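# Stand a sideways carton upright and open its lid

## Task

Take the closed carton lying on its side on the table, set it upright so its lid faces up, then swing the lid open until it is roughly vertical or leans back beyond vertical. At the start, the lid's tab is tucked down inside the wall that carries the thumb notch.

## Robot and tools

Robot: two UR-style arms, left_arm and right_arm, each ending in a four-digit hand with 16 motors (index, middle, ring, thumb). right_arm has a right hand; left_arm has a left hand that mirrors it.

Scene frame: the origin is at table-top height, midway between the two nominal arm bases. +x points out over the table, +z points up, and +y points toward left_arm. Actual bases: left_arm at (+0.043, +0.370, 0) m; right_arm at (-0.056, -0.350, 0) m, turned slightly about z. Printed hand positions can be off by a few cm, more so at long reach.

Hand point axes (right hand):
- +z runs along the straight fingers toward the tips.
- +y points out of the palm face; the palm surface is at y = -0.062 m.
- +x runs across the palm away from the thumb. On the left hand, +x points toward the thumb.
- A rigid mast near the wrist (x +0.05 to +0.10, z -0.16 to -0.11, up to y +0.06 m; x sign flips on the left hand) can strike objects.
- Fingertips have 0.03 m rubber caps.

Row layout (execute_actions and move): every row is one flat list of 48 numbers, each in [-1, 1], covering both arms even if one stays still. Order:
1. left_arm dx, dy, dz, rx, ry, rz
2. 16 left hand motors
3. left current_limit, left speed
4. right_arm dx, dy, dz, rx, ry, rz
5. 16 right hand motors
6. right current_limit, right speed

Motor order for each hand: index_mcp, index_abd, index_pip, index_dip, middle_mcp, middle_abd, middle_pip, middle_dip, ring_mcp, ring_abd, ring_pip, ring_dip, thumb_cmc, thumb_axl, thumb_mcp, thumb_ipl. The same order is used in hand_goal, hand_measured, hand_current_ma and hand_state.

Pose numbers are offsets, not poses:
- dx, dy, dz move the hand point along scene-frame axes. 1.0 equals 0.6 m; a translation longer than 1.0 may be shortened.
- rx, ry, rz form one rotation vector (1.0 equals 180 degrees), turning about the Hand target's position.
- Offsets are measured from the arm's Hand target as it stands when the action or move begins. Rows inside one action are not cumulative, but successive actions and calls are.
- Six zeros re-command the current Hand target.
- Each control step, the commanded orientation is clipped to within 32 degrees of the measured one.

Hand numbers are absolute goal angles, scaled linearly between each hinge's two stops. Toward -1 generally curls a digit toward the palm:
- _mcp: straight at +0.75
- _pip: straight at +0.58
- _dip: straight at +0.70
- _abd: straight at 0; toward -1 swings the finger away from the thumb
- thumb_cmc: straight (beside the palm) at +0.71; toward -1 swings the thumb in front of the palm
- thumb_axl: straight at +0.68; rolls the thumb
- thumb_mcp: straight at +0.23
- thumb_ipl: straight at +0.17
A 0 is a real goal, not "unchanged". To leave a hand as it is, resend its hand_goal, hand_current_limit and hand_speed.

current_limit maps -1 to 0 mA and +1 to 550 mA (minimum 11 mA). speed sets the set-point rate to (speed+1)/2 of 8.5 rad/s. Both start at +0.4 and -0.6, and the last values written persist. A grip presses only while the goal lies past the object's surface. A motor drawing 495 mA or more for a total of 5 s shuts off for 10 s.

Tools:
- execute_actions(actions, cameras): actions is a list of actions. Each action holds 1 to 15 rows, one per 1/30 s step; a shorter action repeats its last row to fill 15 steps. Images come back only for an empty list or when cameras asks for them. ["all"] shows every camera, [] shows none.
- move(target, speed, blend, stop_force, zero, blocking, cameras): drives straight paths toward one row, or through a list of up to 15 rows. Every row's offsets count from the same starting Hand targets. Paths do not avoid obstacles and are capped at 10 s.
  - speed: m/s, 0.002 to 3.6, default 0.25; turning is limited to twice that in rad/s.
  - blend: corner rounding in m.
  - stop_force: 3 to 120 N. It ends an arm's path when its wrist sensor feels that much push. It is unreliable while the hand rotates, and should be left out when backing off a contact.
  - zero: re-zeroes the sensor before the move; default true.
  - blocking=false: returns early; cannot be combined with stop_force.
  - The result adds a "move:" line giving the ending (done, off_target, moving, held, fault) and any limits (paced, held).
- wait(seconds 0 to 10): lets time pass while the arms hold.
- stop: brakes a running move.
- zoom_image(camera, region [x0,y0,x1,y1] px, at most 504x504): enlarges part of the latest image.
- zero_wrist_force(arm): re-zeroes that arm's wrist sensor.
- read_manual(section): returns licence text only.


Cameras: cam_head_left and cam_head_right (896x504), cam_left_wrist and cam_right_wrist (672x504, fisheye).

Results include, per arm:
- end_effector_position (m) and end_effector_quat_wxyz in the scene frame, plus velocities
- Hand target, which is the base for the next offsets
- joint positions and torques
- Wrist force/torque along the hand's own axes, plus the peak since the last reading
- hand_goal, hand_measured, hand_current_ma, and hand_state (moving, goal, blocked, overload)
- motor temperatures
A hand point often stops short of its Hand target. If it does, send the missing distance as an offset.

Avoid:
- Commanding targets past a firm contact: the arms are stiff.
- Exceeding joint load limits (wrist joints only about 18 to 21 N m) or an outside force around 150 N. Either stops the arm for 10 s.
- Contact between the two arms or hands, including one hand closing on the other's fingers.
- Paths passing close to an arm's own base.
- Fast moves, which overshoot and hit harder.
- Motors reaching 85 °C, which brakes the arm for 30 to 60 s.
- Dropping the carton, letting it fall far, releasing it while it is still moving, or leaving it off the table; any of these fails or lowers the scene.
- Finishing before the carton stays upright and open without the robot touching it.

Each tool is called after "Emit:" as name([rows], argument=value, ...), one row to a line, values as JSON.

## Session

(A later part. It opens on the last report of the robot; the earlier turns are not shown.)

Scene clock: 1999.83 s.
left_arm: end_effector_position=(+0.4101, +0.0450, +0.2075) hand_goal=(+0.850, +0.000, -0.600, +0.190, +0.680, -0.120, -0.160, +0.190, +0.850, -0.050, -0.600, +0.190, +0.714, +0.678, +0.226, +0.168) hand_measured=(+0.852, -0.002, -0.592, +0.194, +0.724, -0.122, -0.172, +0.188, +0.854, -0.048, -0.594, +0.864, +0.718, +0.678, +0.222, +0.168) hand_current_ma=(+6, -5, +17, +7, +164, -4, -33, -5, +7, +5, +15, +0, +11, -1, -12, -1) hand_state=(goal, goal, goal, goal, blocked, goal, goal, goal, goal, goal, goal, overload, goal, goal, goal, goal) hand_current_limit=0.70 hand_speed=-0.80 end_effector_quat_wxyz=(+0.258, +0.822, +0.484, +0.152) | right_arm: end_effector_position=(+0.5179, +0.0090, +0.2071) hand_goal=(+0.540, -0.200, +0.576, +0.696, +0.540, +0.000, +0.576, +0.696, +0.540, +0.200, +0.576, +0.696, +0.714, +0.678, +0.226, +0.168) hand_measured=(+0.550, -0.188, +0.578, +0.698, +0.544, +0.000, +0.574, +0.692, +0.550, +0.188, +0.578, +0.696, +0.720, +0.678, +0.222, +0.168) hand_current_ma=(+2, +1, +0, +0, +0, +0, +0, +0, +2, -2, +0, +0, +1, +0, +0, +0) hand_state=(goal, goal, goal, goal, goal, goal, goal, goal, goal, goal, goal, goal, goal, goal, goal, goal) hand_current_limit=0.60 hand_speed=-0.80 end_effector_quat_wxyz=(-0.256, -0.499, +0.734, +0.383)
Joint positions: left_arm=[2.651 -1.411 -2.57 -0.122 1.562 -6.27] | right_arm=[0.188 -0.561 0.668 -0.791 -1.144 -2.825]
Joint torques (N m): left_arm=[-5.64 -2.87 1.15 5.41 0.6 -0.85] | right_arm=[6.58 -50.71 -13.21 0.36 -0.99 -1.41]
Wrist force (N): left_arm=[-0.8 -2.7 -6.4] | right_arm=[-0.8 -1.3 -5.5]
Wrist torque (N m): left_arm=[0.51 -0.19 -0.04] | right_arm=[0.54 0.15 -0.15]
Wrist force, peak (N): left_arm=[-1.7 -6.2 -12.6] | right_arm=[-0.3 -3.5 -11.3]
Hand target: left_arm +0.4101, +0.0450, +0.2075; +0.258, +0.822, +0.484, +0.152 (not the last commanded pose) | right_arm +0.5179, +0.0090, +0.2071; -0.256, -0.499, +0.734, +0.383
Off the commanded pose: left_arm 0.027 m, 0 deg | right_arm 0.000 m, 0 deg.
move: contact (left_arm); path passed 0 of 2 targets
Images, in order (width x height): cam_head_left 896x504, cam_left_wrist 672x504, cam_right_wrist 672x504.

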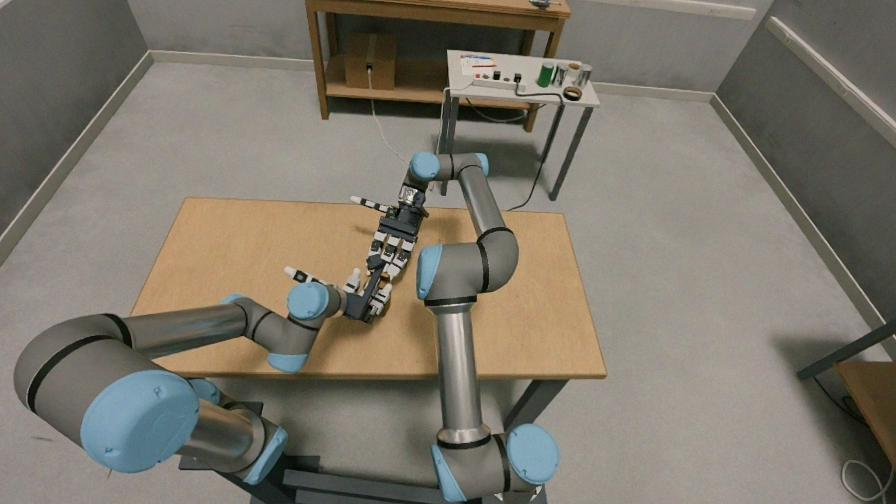

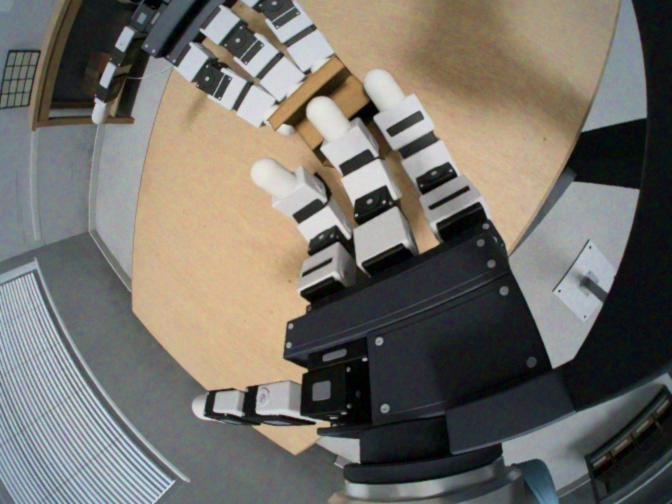

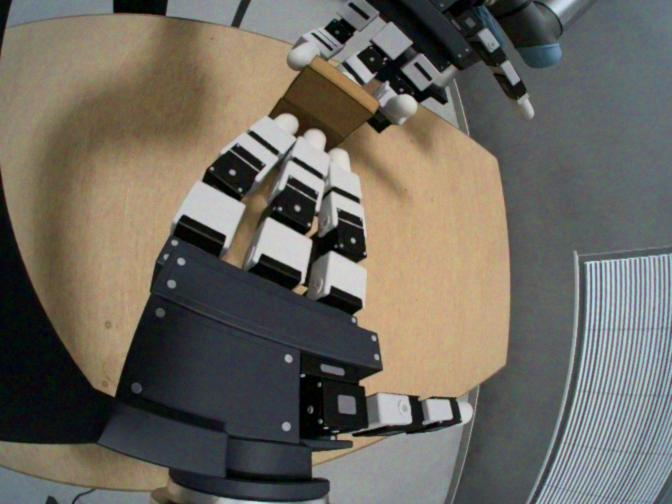

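Emit:
move(target=[-0.0139,0.0056,0.045,0,0,0,0.85,0,-0.6,0.189,0.70,-0.12,-0.16,0.696,0.85,-0.05,-0.6,0.189,0.714,0.678,0.226,0.168,0.7,-0.87,0,0,0,0,0,0,0.54,-0.2,0.576,0.696,0.54,0,0.576,0.696,0.54,0.2,0.576,0.696,0.714,0.678,0.226,0.168,0.6,-0.8], speed=0.025)

Emit:
move(target=[-0.0087,0.0035,0.022,0,0,0,0.85,0,-0.6,0.189,0.48,-0.12,0.35,0.696,0.85,-0.05,-0.6,0.189,0.714,0.678,0.226,0.168,0.7,-0.85,0,0,0,0,0,0,0.54,-0.2,0.576,0.696,0.54,0,0.576,0.696,0.54,0.2,0.576,0.696,0.714,0.678,0.226,0.168,0.6,-0.8], speed=0.015, cameras=["cam_left_wrist","cam_head_left","cam_right_wrist"])

Emit:
zoom_image(camera="cam_left_wrist", region=[240, 10, 440, 160])

Emit:
zoom_image(camera="cam_right_wrist", region=[240, 10, 440, 160])

Scene clock: 2064.07 s.
left_arm: end_effector_position=(+0.4018, +0.0484, +0.2347) hand_goal=(+0.850, +0.000, -0.600, +0.190, +0.700, -0.120, -0.160, +0.696, +0.850, -0.050, -0.600, +0.190, +0.714, +0.678, +0.226, +0.168) hand_measured=(+0.852, -0.002, -0.592, +0.194, +0.716, -0.122, -0.158, +0.694, +0.854, -0.048, -0.594, +0.864, +0.718, +0.678, +0.222, +0.168) hand_current_ma=(+6, -5, +17, +7, +49, -3, +2, -3, +7, +5, +15, +0, +11, -1, -12, -1) hand_state=(goal, goal, goal, goal, goal, goal, goal, goal, goal, goal, goal, overload, goal, goal, goal, goal) hand_current_limit=0.70 hand_speed=-0.87 end_effector_quat_wxyz=(+0.258, +0.822, +0.484, +0.152) end_effector_velocity=(+0.001, +0.000, +0.000) end_effector_angular_velocity=(-0.002, -0.003, +0.000) | right_arm: end_effector_position=(+0.5179, +0.0090, +0.2071) hand_goal=(+0.540, -0.200, +0.576, +0.696, +0.540, +0.000, +0.576, +0.696, +0.540, +0.200, +0.576, +0.696, +0.714, +0.678, +0.226, +0.168) hand_measured=(+0.550, -0.188, +0.578, +0.698, +0.544, +0.000, +0.574, +0.692, +0.550, +0.188, +0.578, +0.696, +0.720, +0.678, +0.222, +0.168) hand_current_ma=(+2, +1, +0, +0, +0, +0, +0, +0, +2, -2, +0, +0, +1, +0, +0, +0) hand_state=(goal, goal, goal, goal, goal, goal, goal, goal, goal, goal, goal, goal, goal, goal, goal, goal) hand_current_limit=0.60 hand_speed=-0.80 end_effector_quat_wxyz=(-0.256, -0.499, +0.734, +0.383)
Joint positions: left_arm=[2.647 -1.304 -2.546 -0.253 1.564 -6.273] | right_arm=[0.188 -0.561 0.668 -0.791 -1.144 -2.825]
Joint velocities: left_arm=[0 -0.003 0 0.007 0 0] | right_arm=[within noise]
Joint torques (N m): left_arm=[-1.13 -2.19 21.39 5.69 -0.05 -0.1] | right_arm=[-1.35 -52.7 -13.64 0.23 -1.12 -1.26]
Wrist force (N): left_arm=[0.2 1.0 0.5] | right_arm=[-0.6 0.8 0.6]
Wrist torque (N m): left_arm=[-0.03 -0.01 -0.05] | right_arm=[0.16 -0.02 -0.11]
Wrist force, peak (N): left_arm=[-0.9 -2.7 -7.1] | right_arm=[-0.7 -0.8 -6.1]
Hand target: left_arm +0.4018, +0.0484, +0.2345; +0.258, +0.822, +0.484, +0.152 | right_arm +0.5179, +0.0090, +0.2071; -0.256, -0.499, +0.734, +0.383
Off the commanded pose: left_arm 0.000 m, 0 deg | right_arm 0.000 m, 0 deg.
move: done

Scene clock: 2065.30 s.
left_arm: end_effector_position=(+0.3965, +0.0505, +0.2479) hand_goal=(+0.850, +0.000, -0.600, +0.190, +0.480, -0.120, +0.350, +0.696, +0.850, -0.050, -0.600, +0.190, +0.714, +0.678, +0.226, +0.168) hand_measured=(+0.852, -0.002, -0.592, +0.194, +0.498, -0.122, +0.350, +0.694, +0.854, -0.048, -0.594, +0.864, +0.718, +0.678, +0.222, +0.168) hand_current_ma=(+6, -5, +17, +7, +59, -3, -1, -3, +7, +5, +15, +0, +11, -1, -12, -1) hand_state=(goal, goal, goal, goal, goal, goal, goal, goal, goal, goal, goal, overload, goal, goal, goal, goal) hand_current_limit=0.70 hand_speed=-0.85 end_effector_quat_wxyz=(+0.258, +0.822, +0.484, +0.152) end_effector_velocity=(+0.000, +0.000, +0.000) end_effector_angular_velocity=(-0.002, -0.002, +0.000) | right_arm: end_effector_position=(+0.5179, +0.0090, +0.2071) hand_goal=(+0.540, -0.200, +0.576, +0.696, +0.540, +0.000, +0.576, +0.696, +0.540, +0.200, +0.576, +0.696, +0.714, +0.678, +0.226, +0.168) hand_measured=(+0.550, -0.188, +0.578, +0.698, +0.544, +0.000, +0.574, +0.692, +0.550, +0.188, +0.578, +0.696, +0.720, +0.678, +0.222, +0.168) hand_current_ma=(+2, +1, +0, +0, +0, +0, +0, +0, +2, -2, +0, +0, +1, +0, +0, +0) hand_state=(goal, goal, goal, goal, goal, goal, goal, goal, goal, goal, goal, goal, goal, goal, goal, goal) hand_current_limit=0.60 hand_speed=-0.80 end_effector_quat_wxyz=(-0.256, -0.499, +0.734, +0.383)
Joint positions: left_arm=[2.645 -1.253 -2.534 -0.317 1.566 -6.275] | right_arm=[0.188 -0.561 0.668 -0.791 -1.144 -2.825]
Joint velocities: left_arm=[0 -0.002 0 0.005 -0.001 0] | right_arm=[within noise]
Joint torques (N m): left_arm=[-3.37 -3.54 28.21 5.77 0.18 -0.35] | right_arm=[-3.66 -53.38 -13.71 0.23 -0.68 -1.27]
Wrist force (N): left_arm=[0.0 0.8 0.4] | right_arm=[-0.7 0.7 0.7]
Wrist torque (N m): left_arm=[-0.01 0.02 -0.06] | right_arm=[0.13 0.00 -0.11]
Wrist force, peak (N): left_arm=[0.2 1.2 0.8] | right_arm=[-0.7 1.0 1.1]
Hand target: left_arm +0.3966, +0.0505, +0.2477; +0.258, +0.822, +0.484, +0.152 | right_arm +0.5179, +0.0090, +0.2071; -0.256, -0.499, +0.734, +0.383
Off the commanded pose: left_arm 0.000 m, 0 deg | right_arm 0.000 m, 0 deg.
move: done
Images, in order (width x height): cam_head_left 896x504, cam_left_wrist 672x504, cam_right_wrist 672x504.

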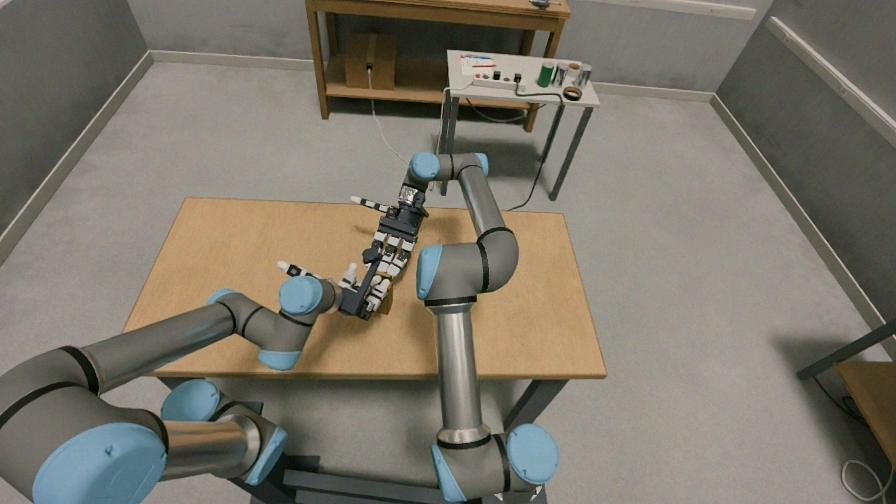

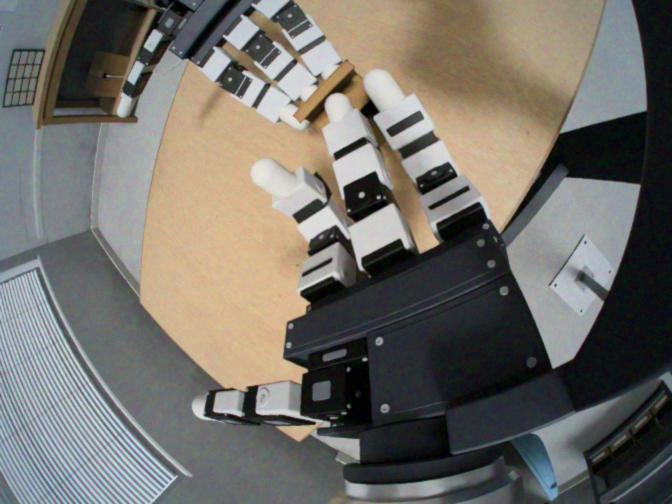

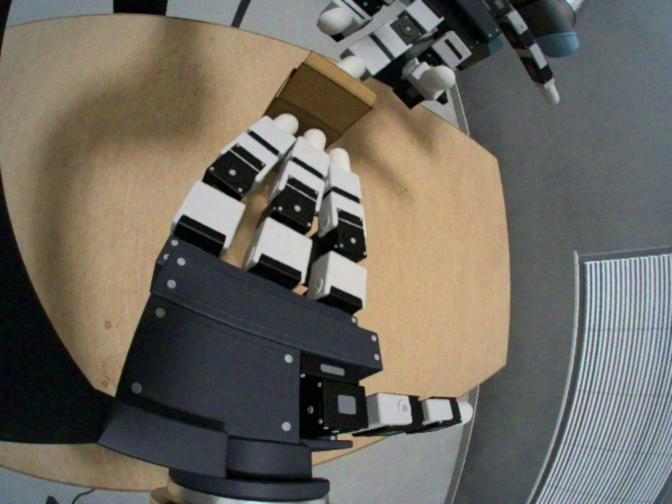

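Scaled by 2.520 from the camera's 672x504 image, which has a finer 960x720 frame.

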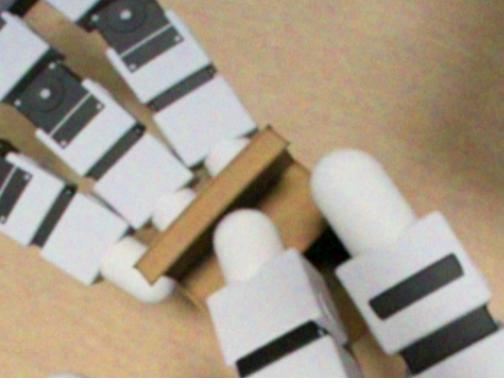

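Scaled by 2.520 from the camera's 672x504 image, which has a finer 960x720 frame.

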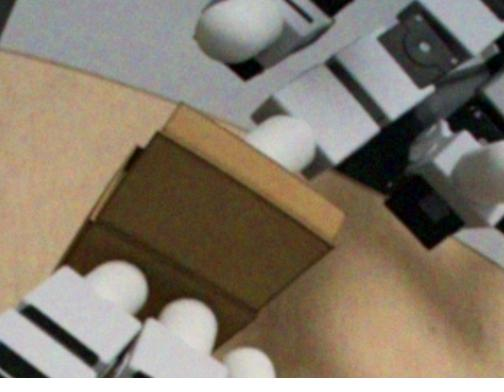

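Emit:
move([
  [0,0,-0.018,0,0,0,0.85,0,-0.6,0.189,0.48,-0.12,0.35,0.696,0.85,-0.05,-0.6,0.189,0.714,0.678,0.226,0.168,0.7,-0.85,0,0,0,0,0,0,0.54,-0.2,0.576,0.696,0.54,0,0.576,0.696,0.54,0.2,0.576,0.696,0.714,0.678,0.226,0.168,0.6,-0.8],
  [0.0309,-0.0125,-0.02,0,0,0,0.85,0,-0.6,0.189,0.48,-0.12,0.35,0.696,0.85,-0.05,-0.6,0.189,0.714,0.678,0.226,0.168,0.7,-0.85,0,0,0,0,0,0,0.54,-0.2,0.576,0.696,0.54,0,0.576,0.696,0.54,0.2,0.576,0.696,0.714,0.678,0.226,0.168,0.6,-0.8],
], speed=0.02, stop_force=5, cameras=["cam_left_wrist","cam_right_wrist"])

Emit:
zoom_image(camera="cam_left_wrist", region=[240, 10, 440, 160])

Emit:
zoom_image(camera="cam_right_wrist", region=[240, 10, 440, 160])

Scene clock: 2086.83 s.
left_arm: end_effector_position=(+0.4151, +0.0430, +0.2357) hand_goal=(+0.850, +0.000, -0.600, +0.190, +0.480, -0.120, +0.350, +0.696, +0.850, -0.050, -0.600, +0.190, +0.714, +0.678, +0.226, +0.168) hand_measured=(+0.852, -0.002, -0.592, +0.194, +0.498, -0.122, +0.350, +0.694, +0.854, -0.048, -0.594, +0.864, +0.718, +0.678, +0.222, +0.168) hand_current_ma=(+7, -5, +17, +7, +58, -2, +1, -3, +7, +5, +15, +0, +11, -1, -12, -1) hand_state=(goal, goal, goal, goal, goal, goal, goal, goal, goal, goal, goal, overload, goal, goal, goal, goal) hand_current_limit=0.70 hand_speed=-0.85 end_effector_quat_wxyz=(+0.258, +0.822, +0.484, +0.152) | right_arm: end_effector_position=(+0.5179, +0.0090, +0.2071) hand_goal=(+0.540, -0.200, +0.576, +0.696, +0.540, +0.000, +0.576, +0.696, +0.540, +0.200, +0.576, +0.696, +0.714, +0.678, +0.226, +0.168) hand_measured=(+0.550, -0.188, +0.578, +0.698, +0.544, +0.000, +0.574, +0.694, +0.550, +0.188, +0.578, +0.696, +0.720, +0.678, +0.222, +0.168) hand_current_ma=(+2, +1, +0, +0, +0, +0, +0, +0, +2, -2, +0, +0, +1, +0, +0, +0) hand_state=(goal, goal, goal, goal, goal, goal, goal, goal, goal, goal, goal, goal, goal, goal, goal, goal) hand_current_limit=0.60 hand_speed=-0.80 end_effector_quat_wxyz=(-0.256, -0.499, +0.734, +0.383)
Joint positions: left_arm=[2.653 -1.343 -2.517 -0.243 1.561 -6.269] | right_arm=[0.188 -0.561 0.668 -0.791 -1.144 -2.825]
Joint torques (N m): left_arm=[-4.76 23.19 2.13 0.35 0.52 -0.62] | right_arm=[-3.2 -55.2 -13.25 0.06 -0.6 -1.26]
Wrist force (N): left_arm=[0.2 0.4 0.6] | right_arm=[-0.4 0.7 0.8]
Wrist torque (N m): left_arm=[-0.10 -0.02 -0.05] | right_arm=[0.13 -0.05 -0.08]
Wrist force, peak (N): left_arm=[0.6 1.4 0.3] | right_arm=[-0.9 1.3 1.2]
Hand target: left_arm +0.4151, +0.0430, +0.2357; +0.258, +0.822, +0.484, +0.152 | right_arm +0.5179, +0.0090, +0.2071; -0.256, -0.499, +0.734, +0.383
Off the commanded pose: left_arm 0.000 m, 0 deg | right_arm 0.000 m, 0 deg.
move: done
Images, in order (width x height): cam_left_wrist 672x504, cam_right_wrist 672x504.

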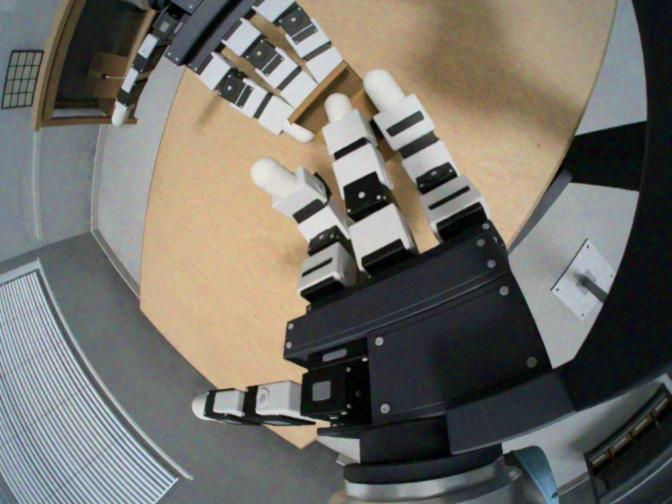

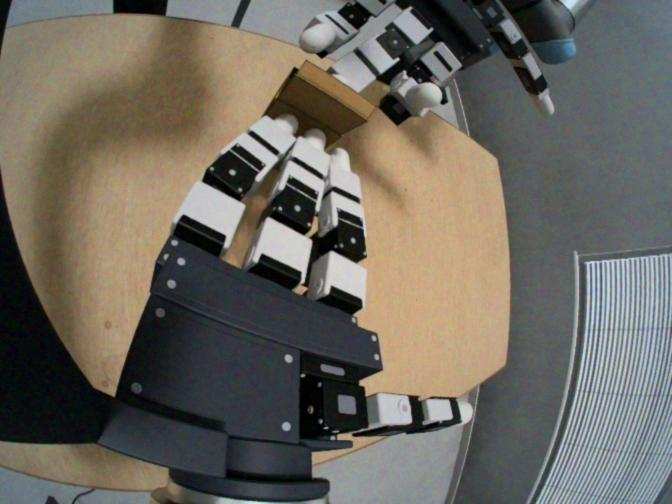

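Scaled by 2.520 from the camera's 672x504 image, which has a finer 960x720 frame.

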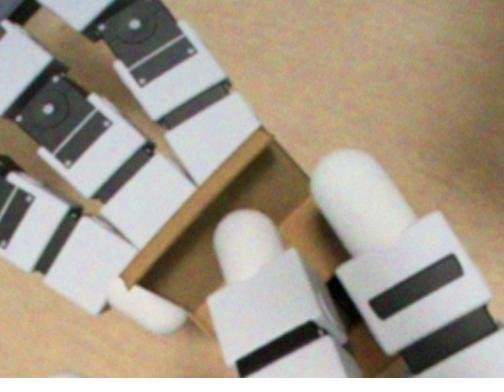

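Scaled by 2.520 from the camera's 672x504 image, which has a finer 960x720 frame.

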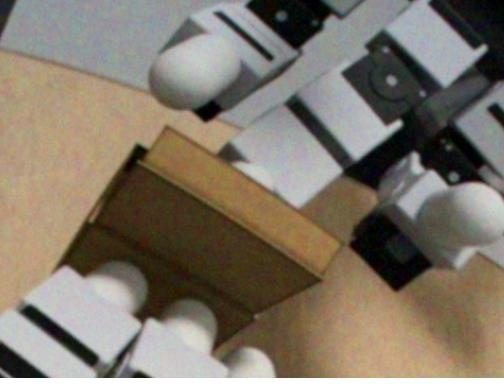

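Emit:
move(target=[0.0216,-0.0087,-0.008,0,0,0,0.85,0,-0.6,0.189,0.48,-0.12,0.35,0.696,0.85,-0.05,-0.6,0.189,0.714,0.678,0.226,0.168,0.7,-0.85,0,0,0,0,0,0,0.54,-0.2,0.576,0.696,0.54,0,0.576,0.696,0.54,0.2,0.576,0.696,0.714,0.678,0.226,0.168,0.6,-0.8], speed=0.02, stop_force=4, cameras=["cam_left_wrist","cam_right_wrist"])

Emit:
zoom_image(camera="cam_left_wrist", region=[240, 10, 440, 160])

Emit:
zoom_image(camera="cam_right_wrist", region=[240, 10, 440, 160])

Scene clock: 2098.50 s.
left_arm: end_effector_position=(+0.4281, +0.0378, +0.2309) hand_goal=(+0.850, +0.000, -0.600, +0.190, +0.480, -0.120, +0.350, +0.696, +0.850, -0.050, -0.600, +0.190, +0.714, +0.678, +0.226, +0.168) hand_measured=(+0.852, -0.002, -0.592, +0.194, +0.498, -0.120, +0.354, +0.694, +0.854, -0.048, -0.594, +0.864, +0.718, +0.678, +0.222, +0.168) hand_current_ma=(+7, -5, +17, +7, +54, +1, +11, -3, +8, +5, +15, +0, +11, -1, -12, -1) hand_state=(goal, goal, goal, goal, goal, goal, goal, goal, goal, goal, goal, overload, goal, goal, goal, goal) hand_current_limit=0.70 hand_speed=-0.85 end_effector_quat_wxyz=(+0.258, +0.822, +0.484, +0.152) | right_arm: end_effector_position=(+0.5179, +0.0090, +0.2071) hand_goal=(+0.540, -0.200, +0.576, +0.696, +0.540, +0.000, +0.576, +0.696, +0.540, +0.200, +0.576, +0.696, +0.714, +0.678, +0.226, +0.168) hand_measured=(+0.550, -0.188, +0.578, +0.698, +0.550, +0.000, +0.580, +0.696, +0.554, +0.188, +0.582, +0.696, +0.720, +0.678, +0.222, +0.168) hand_current_ma=(+2, +1, +0, +0, +2, +0, +0, +0, +3, -2, +1, +0, +1, +0, +0, +0) hand_state=(goal, goal, goal, goal, goal, goal, goal, goal, goal, goal, goal, goal, goal, goal, goal, goal) hand_current_limit=0.60 hand_speed=-0.80 end_effector_quat_wxyz=(-0.256, -0.499, +0.734, +0.383)
Joint positions: left_arm=[2.658 -1.395 -2.497 -0.211 1.558 -6.265] | right_arm=[0.188 -0.561 0.668 -0.791 -1.144 -2.825]
Joint torques (N m): left_arm=[-4.41 24.99 2.01 0.47 0.41 -0.54] | right_arm=[-4.85 -56.3 -14.05 -0.1 -0.52 -1.32]
Wrist force (N): left_arm=[0.2 -0.1 -0.2] | right_arm=[-0.3 0.1 0.7]
Wrist torque (N m): left_arm=[-0.01 0.00 -0.05] | right_arm=[0.24 0.00 -0.09]
Wrist force, peak (N): left_arm=[0.1 0.9 0.7] | right_arm=[-0.5 1.2 1.0]
Hand target: left_arm +0.4281, +0.0378, +0.2309; +0.258, +0.822, +0.484, +0.152 | right_arm +0.5179, +0.0090, +0.2071; -0.256, -0.499, +0.734, +0.383
Off the commanded pose: left_arm 0.000 m, 0 deg | right_arm 0.000 m, 0 deg.
move: done
Images, in order (width x height): cam_left_wrist 672x504, cam_right_wrist 672x504.

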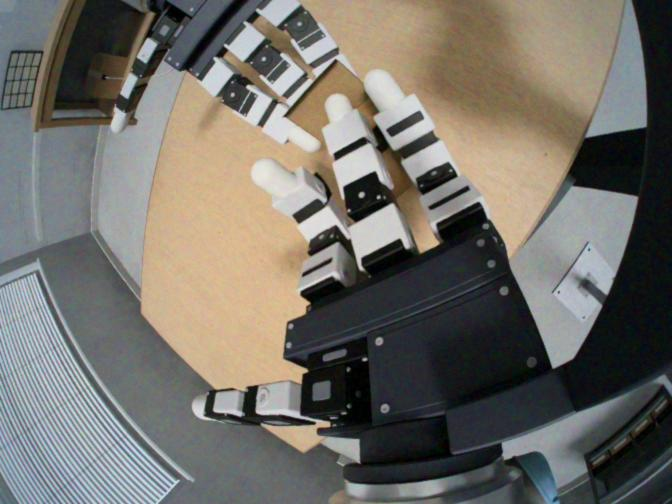

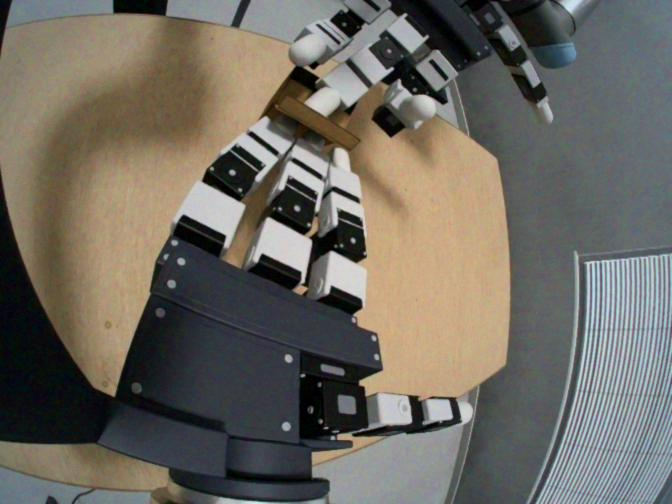

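Scaled by 2.520 from the camera's 672x504 image, which has a finer 960x720 frame.

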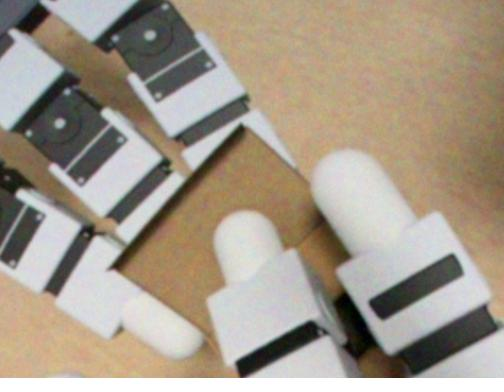

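Scaled by 2.520 from the camera's 672x504 image, which has a finer 960x720 frame.

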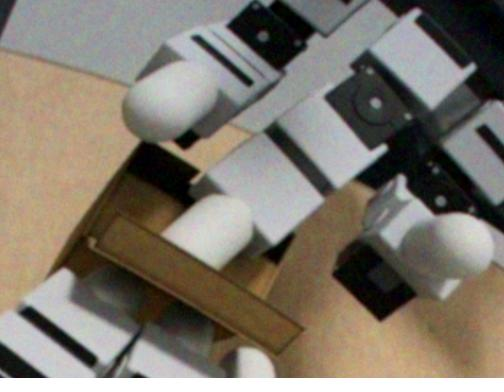

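Emit:
move([
  [-0.0232,0.0094,0.01,0,0,0,0.85,0,-0.6,0.189,0.48,-0.12,0.35,0.696,0.85,-0.05,-0.6,0.189,0.714,0.678,0.226,0.168,0.7,-0.85,0,0,0,0,0,0,0.54,-0.2,0.576,0.696,0.54,0,0.576,0.696,0.54,0.2,0.576,0.696,0.714,0.678,0.226,0.168,0.6,-0.8],
  [-0.0432,0.0174,0.08,0,0,0,0.85,0,-0.6,0.189,0.48,-0.12,0.35,0.696,0.85,-0.05,-0.6,0.189,0.714,0.678,0.226,0.168,0.7,-0.85,0,0,0,0,0,0,0.54,-0.2,0.576,0.696,0.54,0,0.576,0.696,0.54,0.2,0.576,0.696,0.714,0.678,0.226,0.168,0.6,-0.8],
  [-0.2,0.08,0.16,0,0,0,0.85,0,-0.6,0.189,0.48,-0.12,0.35,0.696,0.85,-0.05,-0.6,0.189,0.714,0.678,0.226,0.168,0.7,-0.85,0,0,0,0,0,0,0.54,-0.2,0.576,0.696,0.54,0,0.576,0.696,0.54,0.2,0.576,0.696,0.714,0.678,0.226,0.168,0.6,-0.8],
], speed=[0.02,0.03,0.06], blend=[0.005,0.01,0], cameras=["cam_right_wrist","cam_head_left"])

Emit:
zoom_image(camera="cam_right_wrist", region=[240, 10, 440, 160])

Emit:
zoom_image(camera="cam_head_left", region=[340, 240, 440, 340])

Scene clock: 2119.77 s.
left_arm: end_effector_position=(+0.3084, +0.0864, +0.3270) hand_goal=(+0.850, +0.000, -0.600, +0.190, +0.480, -0.120, +0.350, +0.696, +0.850, -0.050, -0.600, +0.190, +0.714, +0.678, +0.226, +0.168) hand_measured=(+0.854, -0.002, -0.594, +0.194, +0.496, -0.120, +0.354, +0.694, +0.854, -0.048, -0.594, +0.864, +0.718, +0.678, +0.222, +0.168) hand_current_ma=(+7, -5, +15, +6, +46, +1, +11, -3, +8, +5, +13, +0, +11, -1, -12, -1) hand_state=(goal, goal, goal, goal, goal, goal, goal, goal, goal, goal, goal, overload, goal, goal, goal, goal) hand_current_limit=0.70 hand_speed=-0.85 end_effector_quat_wxyz=(+0.261, +0.828, +0.474, +0.149) | right_arm: end_effector_position=(+0.5179, +0.0090, +0.2071) hand_goal=(+0.540, -0.200, +0.576, +0.696, +0.540, +0.000, +0.576, +0.696, +0.540, +0.200, +0.576, +0.696, +0.714, +0.678, +0.226, +0.168) hand_measured=(+0.550, -0.188, +0.578, +0.698, +0.550, +0.000, +0.580, +0.696, +0.554, +0.188, +0.582, +0.696, +0.720, +0.678, +0.222, +0.168) hand_current_ma=(+2, +1, +0, +0, +2, +0, +0, +0, +3, -2, +1, +0, +1, +0, +0, +0) hand_state=(goal, goal, goal, goal, goal, goal, goal, goal, goal, goal, goal, goal, goal, goal, goal, goal) hand_current_limit=0.60 hand_speed=-0.80 end_effector_quat_wxyz=(-0.256, -0.499, +0.734, +0.383)
Joint positions: left_arm=[2.613 -0.793 -2.491 -0.819 1.569 -6.283] | right_arm=[0.188 -0.561 0.668 -0.791 -1.144 -2.825]
Joint torques (N m): left_arm=[3.63 -15.25 36.5 5.31 -0.22 0.59] | right_arm=[-2.45 -58.06 -12.97 -0.19 -0.23 -1.17]
Wrist force (N): left_arm=[-0.1 0.8 0.0] | right_arm=[-0.6 1.0 0.7]
Wrist torque (N m): left_arm=[0.01 0.02 0.04] | right_arm=[0.17 -0.02 -0.09]
Wrist force, peak (N): left_arm=[0.0 1.1 -2.0] | right_arm=[-0.8 1.2 0.8]
Hand target: left_arm +0.3081, +0.0858, +0.3269; +0.258, +0.822, +0.484, +0.152 | right_arm +0.5179, +0.0090, +0.2071; -0.256, -0.499, +0.734, +0.383
Off the commanded pose: left_arm 0.001 m, 1 deg | right_arm 0.000 m, 0 deg.
joint sent to its limit (left arm) — joint 6 (wrist 3), lower limit. The joint targets still meet the commanded pose.
move: done
Images, in order (width x height): cam_head_left 896x504, cam_right_wrist 672x504.

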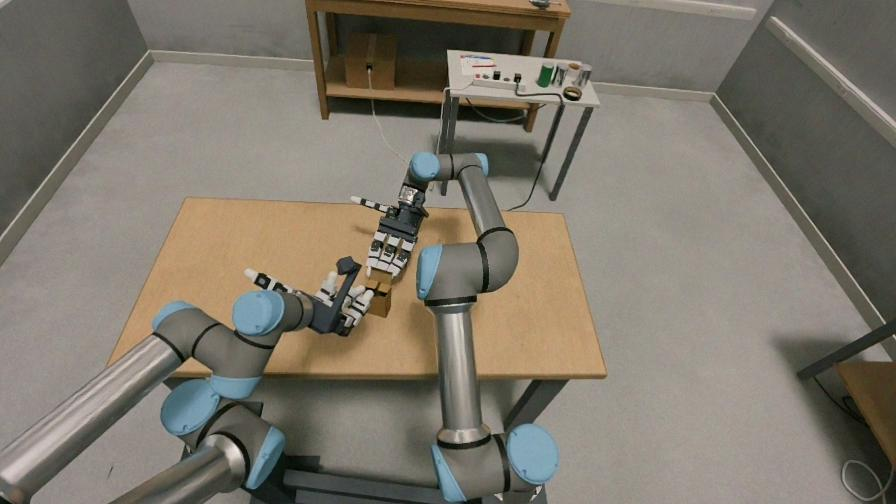

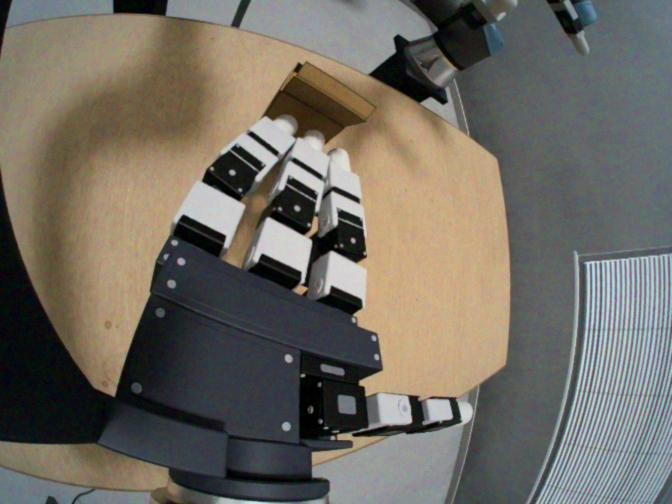

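Scaled by 2.520 from the camera's 672x504 image, which has a finer 960x720 frame.

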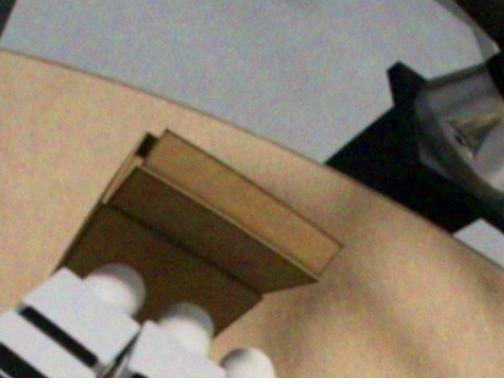

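Scaled by 5.040 from the camera's 896x504 image, which has a finer 1280x720 frame.

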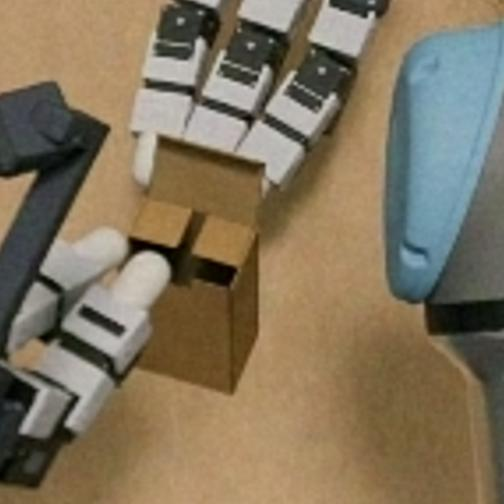

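Emit:
move(target=[0,0,0,0,0,0,0.85,0,-0.6,0.189,0.48,-0.12,0.35,0.696,0.85,-0.05,-0.6,0.189,0.714,0.678,0.226,0.168,0.7,-0.85,0.0232,-0.0094,0,0,0,0,0.54,-0.2,0.576,0.696,0.54,0,0.576,0.696,0.54,0.2,0.576,0.696,0.714,0.678,0.226,0.168,0.6,-0.8], speed=0.01, cameras=["cam_right_wrist","cam_head_left"])

Emit:
zoom_image(camera="cam_head_left", region=[340, 240, 440, 340])

Emit:
zoom_image(camera="cam_right_wrist", region=[240, 10, 440, 160])

Scene clock: 2153.60 s.
left_arm: end_effector_position=(+0.3085, +0.0865, +0.3269) hand_goal=(+0.850, +0.000, -0.600, +0.190, +0.480, -0.120, +0.350, +0.696, +0.850, -0.050, -0.600, +0.190, +0.714, +0.678, +0.226, +0.168) hand_measured=(+0.854, -0.002, -0.594, +0.194, +0.496, -0.120, +0.354, +0.694, +0.854, -0.048, -0.594, +0.864, +0.718, +0.678, +0.222, +0.168) hand_current_ma=(+7, -5, +15, +6, +46, +1, +11, -3, +8, +5, +13, +0, +11, -1, -12, -1) hand_state=(goal, goal, goal, goal, goal, goal, goal, goal, goal, goal, goal, overload, goal, goal, goal, goal) hand_current_limit=0.70 hand_speed=-0.85 end_effector_quat_wxyz=(+0.260, +0.828, +0.474, +0.149) | right_arm: end_effector_position=(+0.5319, +0.0034, +0.2070) hand_goal=(+0.540, -0.200, +0.576, +0.696, +0.540, +0.000, +0.576, +0.696, +0.540, +0.200, +0.576, +0.696, +0.714, +0.678, +0.226, +0.168) hand_measured=(+0.550, -0.188, +0.578, +0.698, +0.550, +0.000, +0.580, +0.696, +0.554, +0.188, +0.582, +0.696, +0.720, +0.678, +0.222, +0.168) hand_current_ma=(+2, +1, +0, +0, +2, +0, +0, +0, +3, -2, +1, +0, +1, +0, +0, +0) hand_state=(goal, goal, goal, goal, goal, goal, goal, goal, goal, goal, goal, goal, goal, goal, goal, goal) hand_current_limit=0.60 hand_speed=-0.80 end_effector_quat_wxyz=(-0.256, -0.499, +0.734, +0.383)
Joint positions: left_arm=[2.613 -0.793 -2.491 -0.819 1.569 -6.283] | right_arm=[0.179 -0.513 0.574 -0.743 -1.151 -2.831]
Joint torques (N m): left_arm=[-3.98 -20 7.26 5.65 0.42 0.54] | right_arm=[-1.55 -63.45 -11.33 -1.19 -0.77 -1.08]
Wrist force (N): left_arm=[0.0 1.0 0.2] | right_arm=[-0.3 0.9 1.0]
Wrist torque (N m): left_arm=[0.03 0.01 0.03] | right_arm=[0.15 -0.07 0.10]
Wrist force, peak (N): left_arm=[0.1 1.3 0.2] | right_arm=[-0.6 1.3 0.9]
Hand target: left_arm +0.3081, +0.0858, +0.3269; +0.258, +0.822, +0.484, +0.152 | right_arm +0.5318, +0.0034, +0.2071; -0.256, -0.499, +0.734, +0.383
Off the commanded pose: left_arm 0.001 m, 1 deg | right_arm 0.000 m, 0 deg.
joint sent to its limit (left arm) — joint 6 (wrist 3), lower limit. The joint targets still meet the commanded pose.
move: done
Images, in order (width x height): cam_head_left 896x504, cam_right_wrist 672x504.

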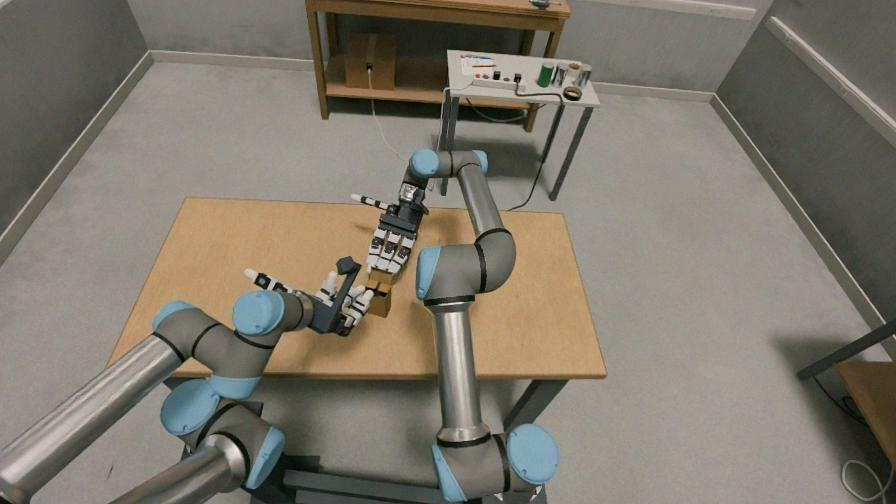

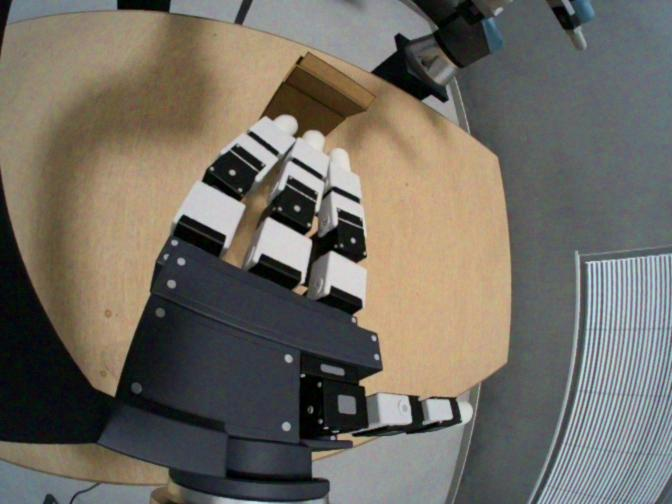

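Scaled by 5.040 from the camera's 896x504 image, which has a finer 1280x720 frame.

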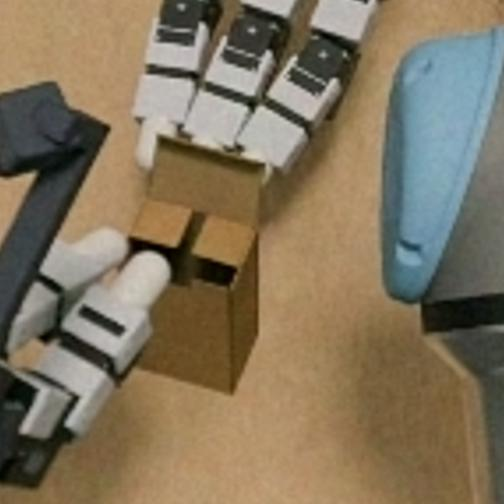

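Scaled by 2.520 from the camera's 672x504 image, which has a finer 960x720 frame.

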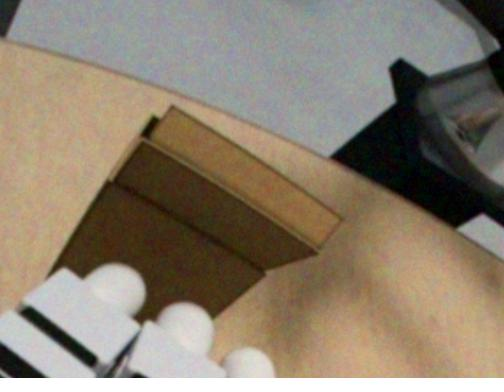

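Emit:
move(target=[0,0,0,0,0,0,0.85,0,-0.6,0.189,0.48,-0.12,0.35,0.696,0.85,-0.05,-0.6,0.189,0.714,0.678,0.226,0.168,0.7,-0.85,0.12,-0.05,0.02,0,0,0,0.54,-0.2,0.576,0.696,0.54,0,0.576,0.696,0.54,0.2,0.576,0.696,0.714,0.678,0.226,0.168,0.6,-0.8], speed=0.05, cameras=["cam_head_left","cam_head_right"])

Emit:
zoom_image(camera="cam_head_left", region=[340, 240, 440, 340])

Emit:
finished_scene(scene=2)

Scene clock: 2169.83 s.
left_arm: end_effector_position=(+0.3085, +0.0865, +0.3269) hand_goal=(+0.850, +0.000, -0.600, +0.190, +0.480, -0.120, +0.350, +0.696, +0.850, -0.050, -0.600, +0.190, +0.714, +0.678, +0.226, +0.168) hand_measured=(+0.854, -0.002, -0.594, +0.194, +0.496, -0.120, +0.354, +0.694, +0.854, -0.048, -0.594, +0.864, +0.718, +0.678, +0.222, +0.168) hand_current_ma=(+7, -5, +15, +6, +46, +1, +11, -3, +8, +5, +13, +0, +11, -1, -12, -1) hand_state=(goal, goal, goal, goal, goal, goal, goal, goal, goal, goal, goal, overload, goal, goal, goal, goal) hand_current_limit=0.70 hand_speed=-0.85 end_effector_quat_wxyz=(+0.260, +0.828, +0.474, +0.149) | right_arm: end_effector_position=(+0.6023, -0.0269, +0.2188) hand_goal=(+0.540, -0.200, +0.576, +0.696, +0.540, +0.000, +0.576, +0.696, +0.540, +0.200, +0.576, +0.696, +0.714, +0.678, +0.226, +0.168) hand_measured=(+0.550, -0.188, +0.578, +0.698, +0.550, +0.000, +0.580, +0.696, +0.554, +0.188, +0.582, +0.696, +0.720, +0.678, +0.222, +0.168) hand_current_ma=(+2, +1, +0, +0, +2, +0, +0, +0, +3, -2, +1, +0, +1, +0, +0, +0) hand_state=(goal, goal, goal, goal, goal, goal, goal, goal, goal, goal, goal, goal, goal, goal, goal, goal) hand_current_limit=0.60 hand_speed=-0.80 end_effector_quat_wxyz=(-0.204, -0.470, +0.768, +0.385)
Joint positions: left_arm=[2.613 -0.793 -2.491 -0.819 1.569 -6.283] | right_arm=[0.107 -0.268 0.035 -0.532 -1.111 -2.802]
Joint torques (N m): left_arm=[-5.95 -19.37 7.76 5.69 0.1 0.62] | right_arm=[3.35 -78.28 -34.58 0.56 -1.61 -1.56]
Wrist force (N): left_arm=[0.1 0.9 0.3] | right_arm=[0.0 1.0 1.0]
Wrist torque (N m): left_arm=[0.01 0.01 0.05] | right_arm=[0.15 -0.09 -0.05]
Wrist force, peak (N): left_arm=[0.0 1.2 0.3] | right_arm=[-0.7 2.0 1.2]
Hand target: left_arm +0.3081, +0.0858, +0.3269; +0.258, +0.822, +0.484, +0.152 | right_arm +0.6038, -0.0266, +0.2191; -0.256, -0.499, +0.734, +0.383
Off the commanded pose: left_arm 0.001 m, 1 deg | right_arm 0.002 m, 8 deg.
elbow stopped short (right arm): the move would have taken joint 3 (elbow) straighter than the controller allows.
joint sent to its limit (left arm) — joint 6 (wrist 3), lower limit. The joint targets still meet the commanded pose.
move: off_target (right_arm)
Images, in order (width x height): cam_head_left 896x504, cam_head_right 896x504.

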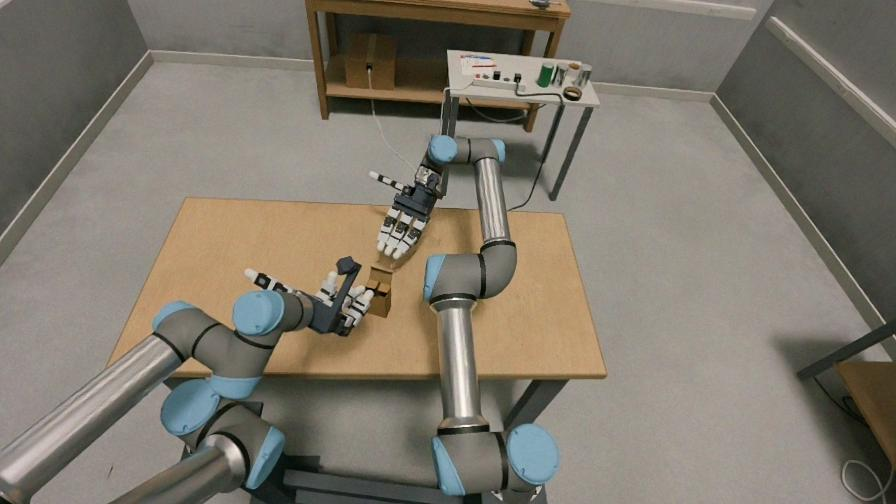

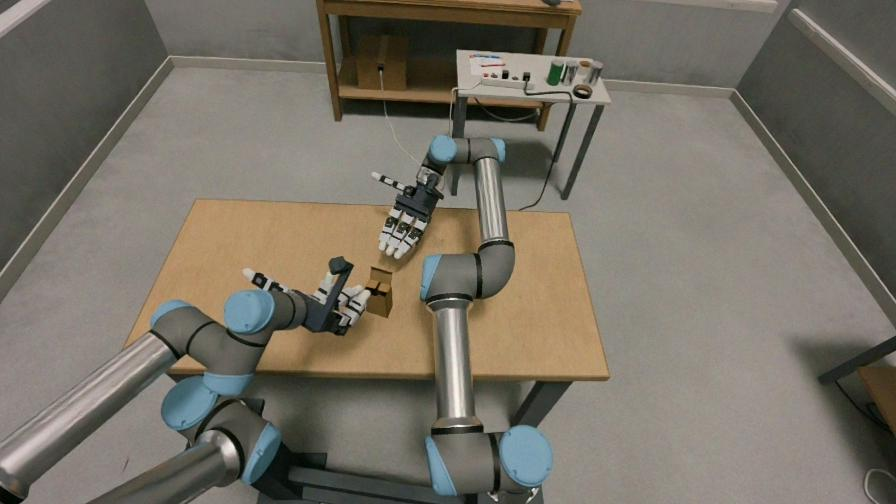

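Scaled by 5.040 from the camera's 896x504 image, which has a finer 1280x720 frame.

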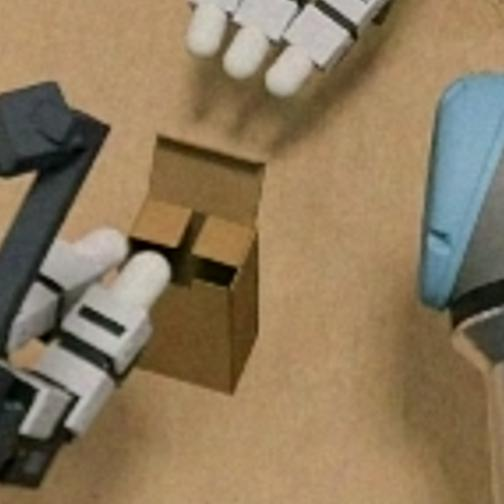

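The scene is finished: the task was done.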